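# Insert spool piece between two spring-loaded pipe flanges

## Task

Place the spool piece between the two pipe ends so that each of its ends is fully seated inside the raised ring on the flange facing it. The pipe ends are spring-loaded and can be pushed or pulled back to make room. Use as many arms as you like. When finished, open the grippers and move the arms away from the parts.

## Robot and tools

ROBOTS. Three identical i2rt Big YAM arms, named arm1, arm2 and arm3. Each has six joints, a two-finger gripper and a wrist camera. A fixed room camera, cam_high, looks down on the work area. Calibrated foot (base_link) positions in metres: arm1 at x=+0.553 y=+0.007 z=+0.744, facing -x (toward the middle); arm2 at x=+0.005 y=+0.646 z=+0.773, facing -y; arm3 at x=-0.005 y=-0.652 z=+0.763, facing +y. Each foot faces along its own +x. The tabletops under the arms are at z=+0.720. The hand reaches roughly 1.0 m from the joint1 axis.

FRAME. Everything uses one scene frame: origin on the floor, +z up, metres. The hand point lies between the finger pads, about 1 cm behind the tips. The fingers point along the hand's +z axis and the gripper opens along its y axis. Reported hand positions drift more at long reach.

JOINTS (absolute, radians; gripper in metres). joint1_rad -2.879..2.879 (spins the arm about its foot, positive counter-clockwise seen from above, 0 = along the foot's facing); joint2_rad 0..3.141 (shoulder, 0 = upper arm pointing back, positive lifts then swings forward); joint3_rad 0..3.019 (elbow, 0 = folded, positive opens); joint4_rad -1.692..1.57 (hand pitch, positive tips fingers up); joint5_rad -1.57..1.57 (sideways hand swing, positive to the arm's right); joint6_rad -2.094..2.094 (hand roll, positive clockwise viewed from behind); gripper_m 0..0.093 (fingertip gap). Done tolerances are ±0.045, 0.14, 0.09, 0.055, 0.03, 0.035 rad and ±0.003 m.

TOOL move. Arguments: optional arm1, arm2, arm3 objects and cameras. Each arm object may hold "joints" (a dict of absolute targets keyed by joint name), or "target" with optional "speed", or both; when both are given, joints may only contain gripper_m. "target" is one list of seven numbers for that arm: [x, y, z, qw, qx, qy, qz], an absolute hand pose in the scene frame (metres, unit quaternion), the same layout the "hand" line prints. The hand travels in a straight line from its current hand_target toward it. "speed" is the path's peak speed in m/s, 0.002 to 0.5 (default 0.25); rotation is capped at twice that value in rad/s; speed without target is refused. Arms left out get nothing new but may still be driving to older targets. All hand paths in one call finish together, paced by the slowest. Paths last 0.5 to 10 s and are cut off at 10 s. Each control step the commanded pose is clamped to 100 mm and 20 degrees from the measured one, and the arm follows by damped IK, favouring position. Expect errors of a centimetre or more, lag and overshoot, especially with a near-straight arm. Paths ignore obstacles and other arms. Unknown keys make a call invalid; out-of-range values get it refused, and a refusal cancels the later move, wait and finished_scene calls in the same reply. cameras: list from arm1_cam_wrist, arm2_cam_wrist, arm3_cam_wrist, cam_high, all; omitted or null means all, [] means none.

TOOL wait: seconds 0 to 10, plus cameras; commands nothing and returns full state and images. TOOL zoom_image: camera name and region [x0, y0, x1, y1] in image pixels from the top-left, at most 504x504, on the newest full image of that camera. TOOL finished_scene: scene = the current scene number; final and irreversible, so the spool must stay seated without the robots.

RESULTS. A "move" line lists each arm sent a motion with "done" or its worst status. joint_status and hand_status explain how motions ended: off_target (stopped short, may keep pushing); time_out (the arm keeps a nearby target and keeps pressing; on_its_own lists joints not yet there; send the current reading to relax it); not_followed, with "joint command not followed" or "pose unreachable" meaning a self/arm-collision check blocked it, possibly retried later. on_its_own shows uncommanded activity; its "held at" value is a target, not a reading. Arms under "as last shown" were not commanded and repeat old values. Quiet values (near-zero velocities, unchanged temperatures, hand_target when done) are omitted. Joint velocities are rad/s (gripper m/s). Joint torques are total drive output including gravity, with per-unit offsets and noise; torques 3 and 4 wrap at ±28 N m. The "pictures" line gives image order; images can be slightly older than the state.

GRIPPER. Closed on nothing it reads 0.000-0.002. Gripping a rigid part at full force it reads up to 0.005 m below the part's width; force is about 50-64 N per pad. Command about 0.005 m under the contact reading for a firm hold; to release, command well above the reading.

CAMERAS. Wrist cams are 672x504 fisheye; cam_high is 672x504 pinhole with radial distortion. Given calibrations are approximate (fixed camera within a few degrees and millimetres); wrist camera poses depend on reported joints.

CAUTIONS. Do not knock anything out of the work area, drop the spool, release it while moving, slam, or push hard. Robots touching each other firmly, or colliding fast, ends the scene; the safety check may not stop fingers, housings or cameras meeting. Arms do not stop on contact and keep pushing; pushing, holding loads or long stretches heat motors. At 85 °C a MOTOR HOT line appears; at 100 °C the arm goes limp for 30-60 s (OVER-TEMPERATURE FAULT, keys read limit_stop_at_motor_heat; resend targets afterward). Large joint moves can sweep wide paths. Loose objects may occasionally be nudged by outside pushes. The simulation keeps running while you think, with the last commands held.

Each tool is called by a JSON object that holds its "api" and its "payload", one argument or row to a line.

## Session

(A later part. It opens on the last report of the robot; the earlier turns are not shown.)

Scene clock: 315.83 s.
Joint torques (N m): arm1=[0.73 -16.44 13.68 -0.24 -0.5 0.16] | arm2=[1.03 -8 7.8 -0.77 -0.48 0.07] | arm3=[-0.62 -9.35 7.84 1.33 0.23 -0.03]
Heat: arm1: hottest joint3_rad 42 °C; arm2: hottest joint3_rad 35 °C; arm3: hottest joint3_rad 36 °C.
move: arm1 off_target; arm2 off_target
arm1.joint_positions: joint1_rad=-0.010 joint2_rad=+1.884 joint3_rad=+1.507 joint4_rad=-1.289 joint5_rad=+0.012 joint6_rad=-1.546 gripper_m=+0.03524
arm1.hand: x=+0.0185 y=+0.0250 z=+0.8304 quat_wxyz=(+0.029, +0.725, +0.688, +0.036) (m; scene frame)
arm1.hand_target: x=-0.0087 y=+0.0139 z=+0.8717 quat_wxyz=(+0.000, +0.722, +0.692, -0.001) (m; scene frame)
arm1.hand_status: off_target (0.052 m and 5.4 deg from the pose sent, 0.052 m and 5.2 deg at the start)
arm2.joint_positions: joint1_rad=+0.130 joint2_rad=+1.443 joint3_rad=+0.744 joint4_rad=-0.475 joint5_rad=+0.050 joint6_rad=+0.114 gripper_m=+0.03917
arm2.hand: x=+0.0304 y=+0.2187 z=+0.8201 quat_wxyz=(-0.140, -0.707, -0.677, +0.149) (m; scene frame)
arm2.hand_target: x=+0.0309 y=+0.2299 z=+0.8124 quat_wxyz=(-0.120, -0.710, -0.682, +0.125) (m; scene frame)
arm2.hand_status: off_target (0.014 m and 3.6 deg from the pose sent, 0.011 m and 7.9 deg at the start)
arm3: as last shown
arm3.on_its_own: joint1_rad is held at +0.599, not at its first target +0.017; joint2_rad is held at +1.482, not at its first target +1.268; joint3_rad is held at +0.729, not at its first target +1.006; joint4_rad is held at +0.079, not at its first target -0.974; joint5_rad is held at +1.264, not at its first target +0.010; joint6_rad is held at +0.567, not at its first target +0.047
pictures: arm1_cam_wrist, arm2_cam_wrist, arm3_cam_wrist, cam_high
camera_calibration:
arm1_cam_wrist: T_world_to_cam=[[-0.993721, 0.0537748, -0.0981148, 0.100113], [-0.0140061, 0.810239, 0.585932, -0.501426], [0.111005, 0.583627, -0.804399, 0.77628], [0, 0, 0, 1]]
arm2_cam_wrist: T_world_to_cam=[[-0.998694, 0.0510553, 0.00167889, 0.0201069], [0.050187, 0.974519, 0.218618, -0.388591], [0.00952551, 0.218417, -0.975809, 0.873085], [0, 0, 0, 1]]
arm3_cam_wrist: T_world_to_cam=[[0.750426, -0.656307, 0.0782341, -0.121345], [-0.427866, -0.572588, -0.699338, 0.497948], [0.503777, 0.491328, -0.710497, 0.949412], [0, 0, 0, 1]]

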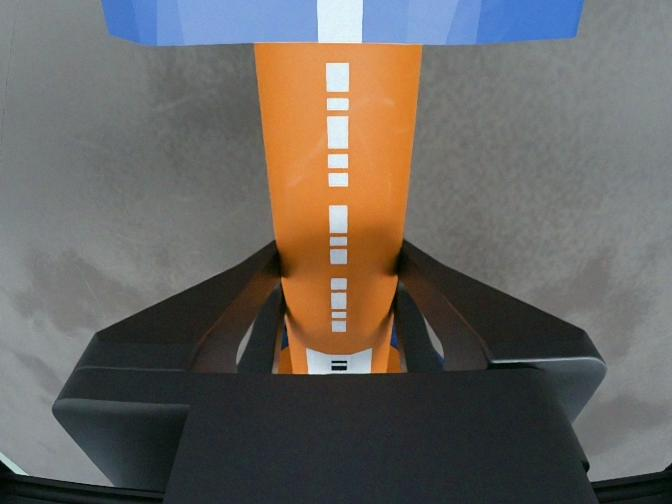

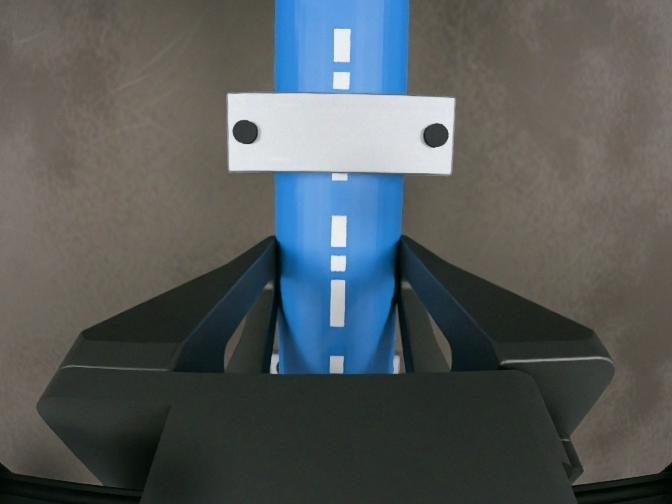

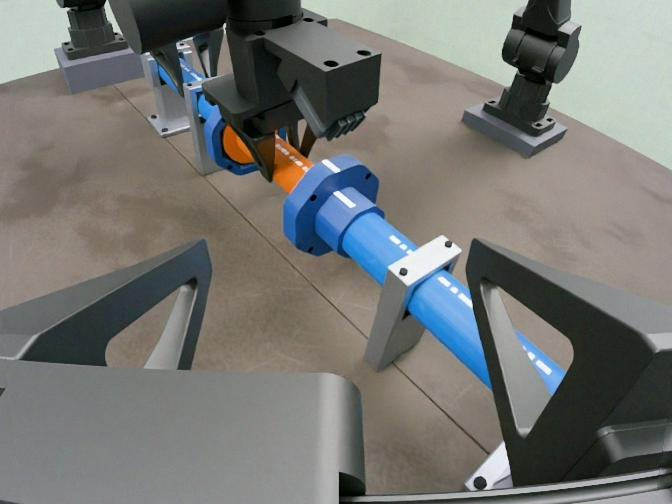

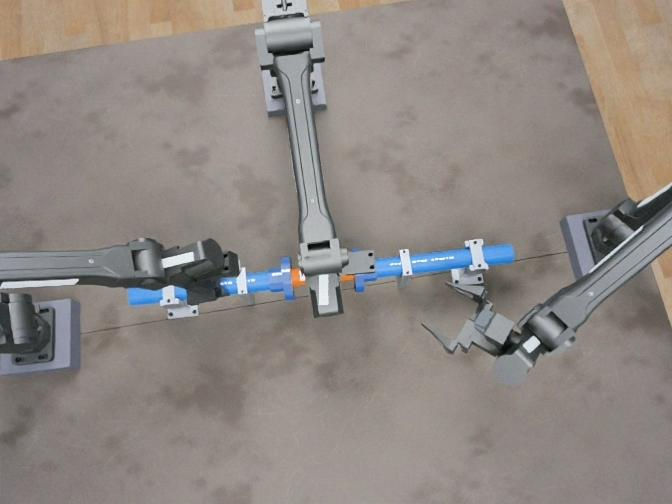

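Both seated. Release arm2, then arm1 slowly.

{"api": "move", "payload": {
  "arm2": {"target":[0.031,0.205,0.812,0.120,0.710,0.6825,-0.125],"speed":0.05},
  "arm1": {"target":[0.002,0.02,0.852,0,0.722,0.692,0],"speed":0.05},
  "cameras": []
}}

{"api": "move", "payload": {
  "arm2": {"joints":{"gripper_m":0.09}},
  "cameras": ["cam_high"]
}}

{"api": "zoom_image", "payload": {
  "camera": "cam_high",
  "region": [260, 220, 400, 325]
}}

{"api": "move", "payload": {
  "arm1": {"joints":{"gripper_m":0.09}}
}}

{"api": "zoom_image", "payload": {
  "camera": "arm3_cam_wrist",
  "region": [180, 70, 290, 200]
}}

Scene clock: 322.70 s.
move: arm1 off_target; arm2 off_target
arm1.hand_status: off_target (0.027 m and 4.4 deg from the pose sent, 0.028 m and 5.4 deg at the start)
arm2.hand_status: off_target (0.012 m and 1.5 deg from the pose sent, 0.016 m and 3.6 deg at the start)
arm3.on_its_own: joint1_rad is held at +0.599, not at its first target +0.017; joint2_rad is held at +1.482, not at its first target +1.268; joint3_rad is held at +0.729, not at its first target +1.006; joint4_rad is held at +0.079, not at its first target -0.974; joint5_rad is held at +1.264, not at its first target +0.010; joint6_rad is held at +0.567, not at its first target +0.047
pictures: none

Scene clock: 323.40 s.
move: arm2 done
arm2.joint_status: all done
arm3.on_its_own: joint1_rad is held at +0.599, not at its first target +0.017; joint2_rad is held at +1.482, not at its first target +1.268; joint3_rad is held at +0.729, not at its first target +1.006; joint4_rad is held at +0.079, not at its first target -0.974; joint5_rad is held at +1.264, not at its first target +0.010; joint6_rad is held at +0.567, not at its first target +0.047
pictures: cam_high

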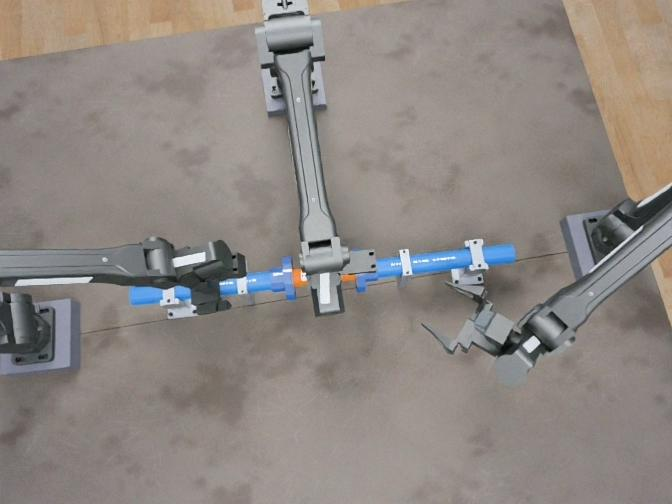

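Scaled by 3.600 from the camera's 672x504 image, which has a finer 960x720 frame.

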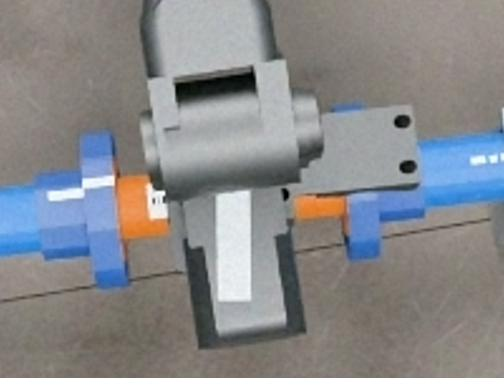

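Scene clock: 324.13 s.
Joint torques (N m): arm1=[-0.26 -15.68 8.99 0.83 -0.17 0.05] | arm2=[0.79 -8.59 9.76 0.73 -0.09 0.02] | arm3=[-1.79 -9.58 7.73 1.33 0.21 -0.02]
move: arm1 done
arm1.joint_positions: joint1_rad=-0.008 joint2_rad=+1.863 joint3_rad=+1.498 joint4_rad=-1.253 joint5_rad=+0.003 joint6_rad=-1.546 gripper_m=+0.08985
arm1.joint_status: all done
arm1.hand: x=+0.0124 y=+0.0229 z=+0.8375 quat_wxyz=(+0.015, +0.725, +0.689, +0.017) (m; scene frame)
arm2.joint_positions: joint1_rad=+0.128 joint2_rad=+1.503 joint3_rad=+0.784 joint4_rad=-0.526 joint5_rad=+0.040 joint6_rad=+0.114 gripper_m=+0.08992
arm2.hand: x=+0.0313 y=+0.2170 z=+0.8063 quat_wxyz=(-0.116, -0.711, -0.682, +0.123) (m; scene frame)
arm3.joint_positions: joint1_rad=+0.608 joint2_rad=+1.490 joint3_rad=+0.729 joint4_rad=+0.087 joint5_rad=+1.267 joint6_rad=+0.567 gripper_m=+0.08996
arm3.on_its_own: joint1_rad is held at +0.599, not at its first target +0.017; joint2_rad is held at +1.482, not at its first target +1.268; joint3_rad is held at +0.729, not at its first target +1.006; joint4_rad is held at +0.079, not at its first target -0.974; joint5_rad is held at +1.264, not at its first target +0.010; joint6_rad is held at +0.567, not at its first target +0.047
arm3.hand: x=-0.1141 y=-0.2033 z=+0.9403 quat_wxyz=(-0.597, +0.340, -0.686, -0.238) (m; scene frame)
pictures: arm1_cam_wrist, arm2_cam_wrist, arm3_cam_wrist, cam_high
camera_calibration:
arm1_cam_wrist: T_world_to_cam=[[-0.997318, 0.0523352, -0.0511742, 0.0556024], [0.012961, 0.814348, 0.580232, -0.499639], [0.0720401, 0.578012, -0.812842, 0.791581], [0, 0, 0, 1]]
arm2_cam_wrist: T_world_to_cam=[[-0.998782, 0.0493197, 0.00148956, 0.0216388], [0.0476555, 0.956373, 0.288234, -0.436043], [0.0127911, 0.287954, -0.957559, 0.830062], [0, 0, 0, 1]]
arm3_cam_wrist: T_world_to_cam=[[0.750426, -0.656307, 0.0782341, -0.121345], [-0.427866, -0.572588, -0.699338, 0.497948], [0.503777, 0.491328, -0.710497, 0.949412], [0, 0, 0, 1]]

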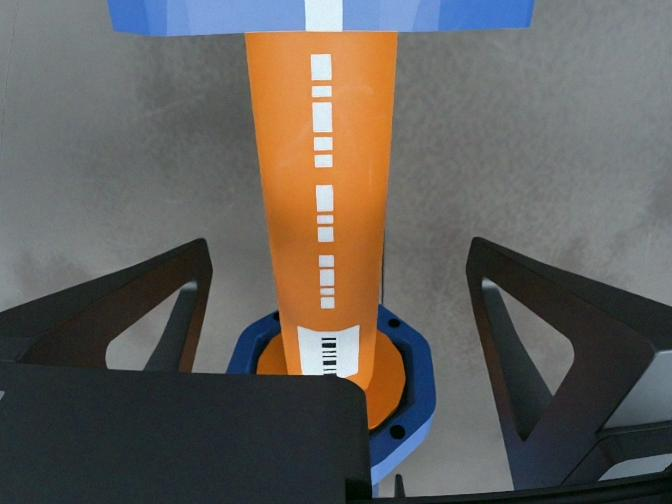

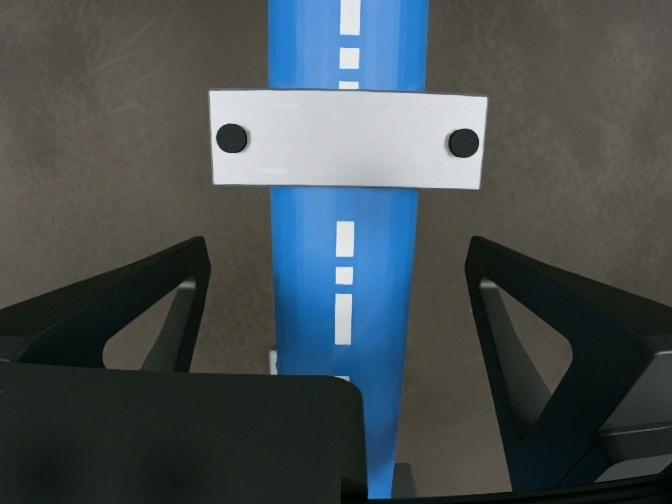

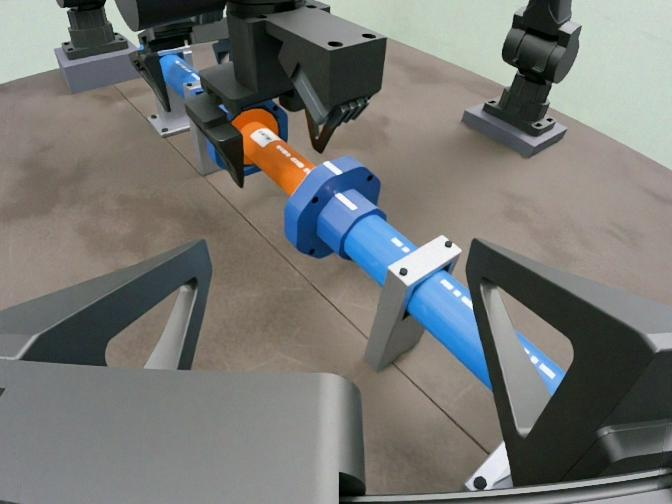

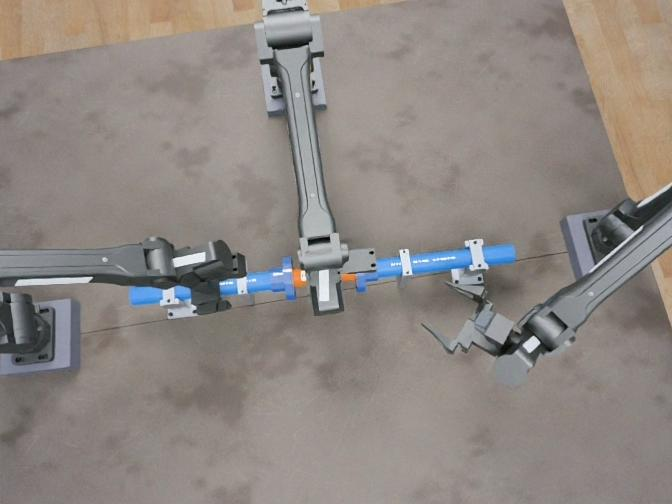

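Scaled by 3.877 from the camera's 672x504 image, which has a finer 960x720 frame.

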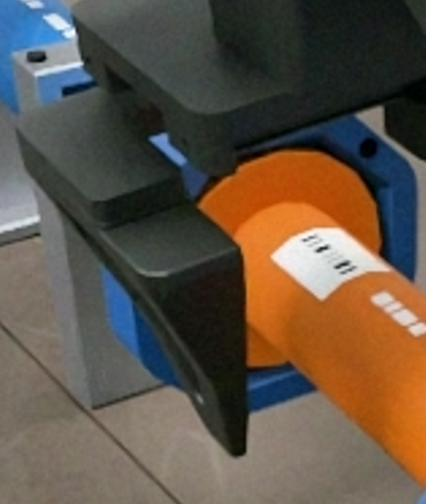

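{"api": "move", "payload": {
  "arm1": {"target":[0.012,0.02,1.0,0,0.722,0.692,0],"speed":0.2},
  "arm2": {"target":[0.031,0.225,0.95,0.120,0.710,0.6825,-0.125],"speed":0.2}
}}

{"api": "zoom_image", "payload": {
  "camera": "cam_high",
  "region": [260, 220, 400, 325]
}}

{"api": "zoom_image", "payload": {
  "camera": "arm3_cam_wrist",
  "region": [170, 60, 410, 280]
}}

Scene clock: 331.47 s.
Joint torques (N m): arm1=[-0.32 -13.86 12.38 -0.06 -0.17 0.05] | arm2=[1.08 -8.18 12.81 0.65 -0.04 0.04] | arm3=[-1.26 -9.29 7.6 1.35 0.25 -0.06]
move: arm1 off_target; arm2 off_target
arm1.joint_positions: joint1_rad=-0.008 joint2_rad=+1.758 joint3_rad=+1.733 joint4_rad=-1.589 joint5_rad=+0.003 joint6_rad=-1.546 gripper_m=+0.08994
arm1.hand: x=+0.0238 y=+0.0227 z=+0.9804 quat_wxyz=(+0.014, +0.725, +0.689, +0.016) (m; scene frame)
arm1.hand_target: x=+0.0130 y=+0.0200 z=+0.9999 quat_wxyz=(+0.000, +0.722, +0.692, +0.000) (m; scene frame)
arm1.hand_status: off_target (0.023 m and 2.4 deg from the pose sent, 0.163 m and 2.6 deg at the start)
arm2.joint_positions: joint1_rad=+0.128 joint2_rad=+1.275 joint3_rad=+0.937 joint4_rad=-0.940 joint5_rad=+0.040 joint6_rad=+0.114 gripper_m=+0.08992
arm2.hand: x=+0.0298 y=+0.2402 z=+0.9282 quat_wxyz=(-0.103, -0.713, -0.684, +0.112) (m; scene frame)
arm2.hand_target: x=+0.0309 y=+0.2259 z=+0.9501 quat_wxyz=(-0.120, -0.710, -0.683, +0.125) (m; scene frame)
arm2.hand_status: off_target (0.027 m and 2.4 deg from the pose sent, 0.144 m and 0.6 deg at the start)
arm3: as last shown
arm3.on_its_own: joint1_rad is held at +0.599, not at its first target +0.017; joint2_rad is held at +1.482, not at its first target +1.268; joint3_rad is held at +0.729, not at its first target +1.006; joint4_rad is held at +0.079, not at its first target -0.974; joint5_rad is held at +1.264, not at its first target +0.010; joint6_rad is held at +0.567, not at its first target +0.047
pictures: arm1_cam_wrist, arm2_cam_wrist, arm3_cam_wrist, cam_high
camera_calibration:
arm1_cam_wrist: T_world_to_cam=[[-0.997487, 0.0523422, -0.0477462, 0.0709057], [0.0149543, 0.814294, 0.58026, -0.582605], [0.0692515, 0.578088, -0.813031, 0.907287], [0, 0, 0, 1]]
arm2_cam_wrist: T_world_to_cam=[[-0.998769, 0.0492891, 0.00566041, 0.0149466], [0.0485156, 0.946434, 0.319231, -0.519774], [0.0103774, 0.319113, -0.94766, 0.923508], [0, 0, 0, 1]]
arm3_cam_wrist: T_world_to_cam=[[0.750426, -0.656307, 0.0782341, -0.121345], [-0.427866, -0.572588, -0.699338, 0.497948], [0.503777, 0.491328, -0.710497, 0.949412], [0, 0, 0, 1]]

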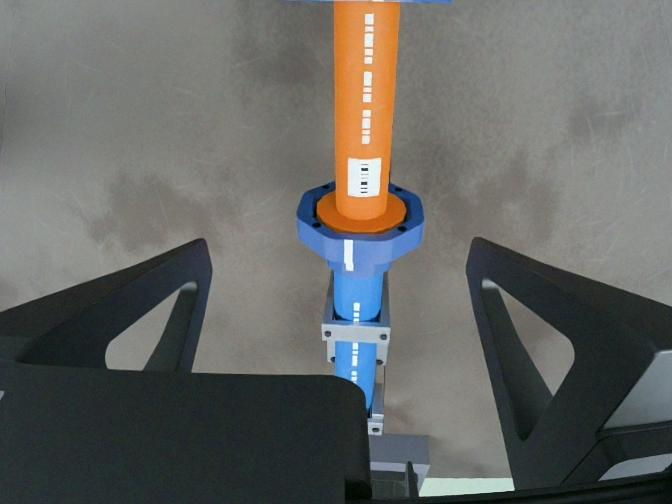

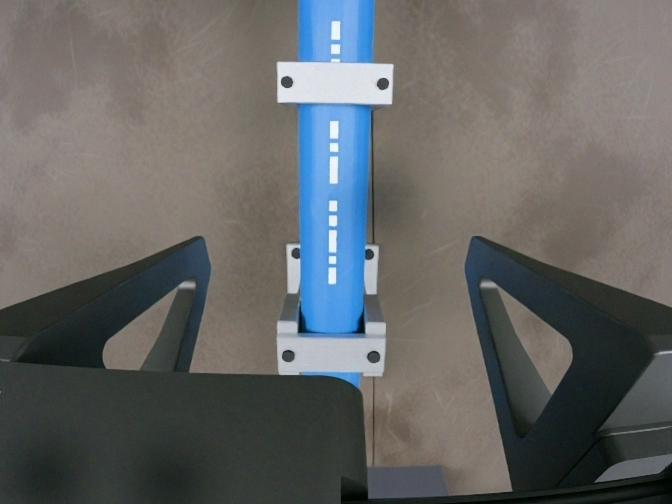

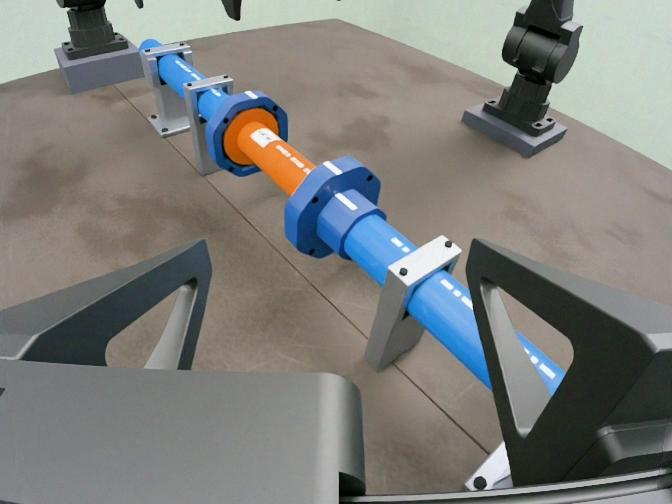

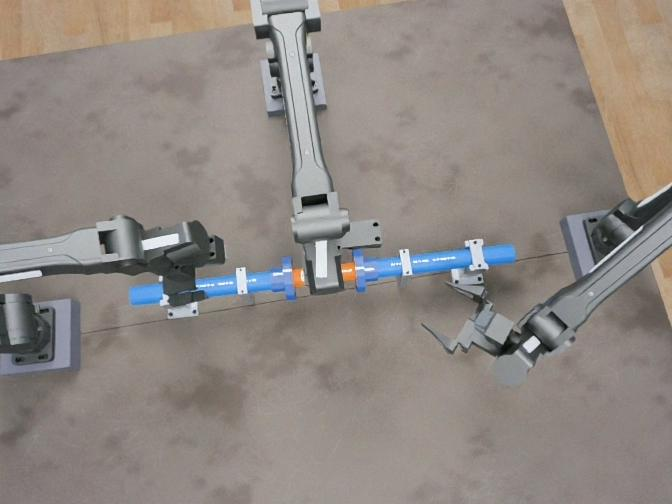

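Scaled by 3.600 from the camera's 672x504 image, which has a finer 960x720 frame.

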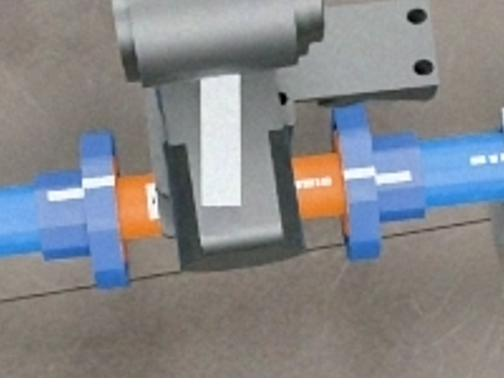

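Scaled by 2.100 from the camera's 672x504 image, which has a finer 960x720 frame.

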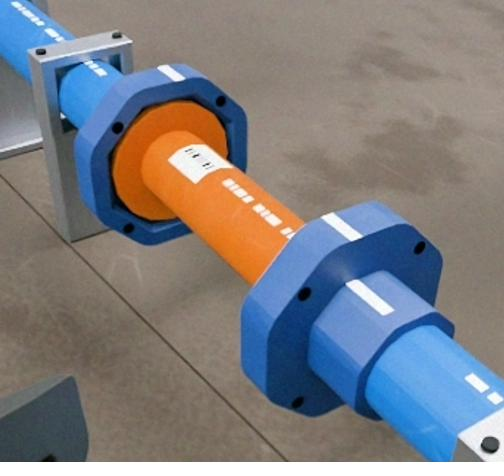

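{"api": "zoom_image", "payload": {
  "camera": "arm1_cam_wrist",
  "region": [280, 0, 460, 280]
}}

{"api": "zoom_image", "payload": {
  "camera": "cam_high",
  "region": [270, 240, 380, 305]
}}

Scaled by 1.800 from the camera's 672x504 image, which has a finer 960x720 frame.

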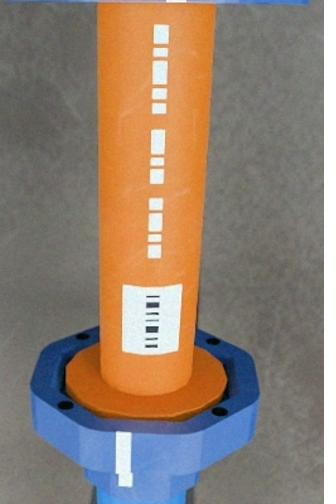

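Scaled by 4.582 from the camera's 672x504 image, which has a finer 960x720 frame.

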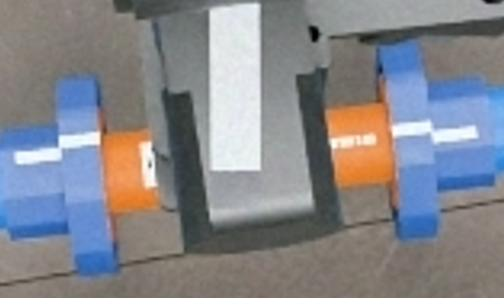

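{"api": "finished_scene", "payload": {
  "scene": 1
}}

The scene is finished: the task was done.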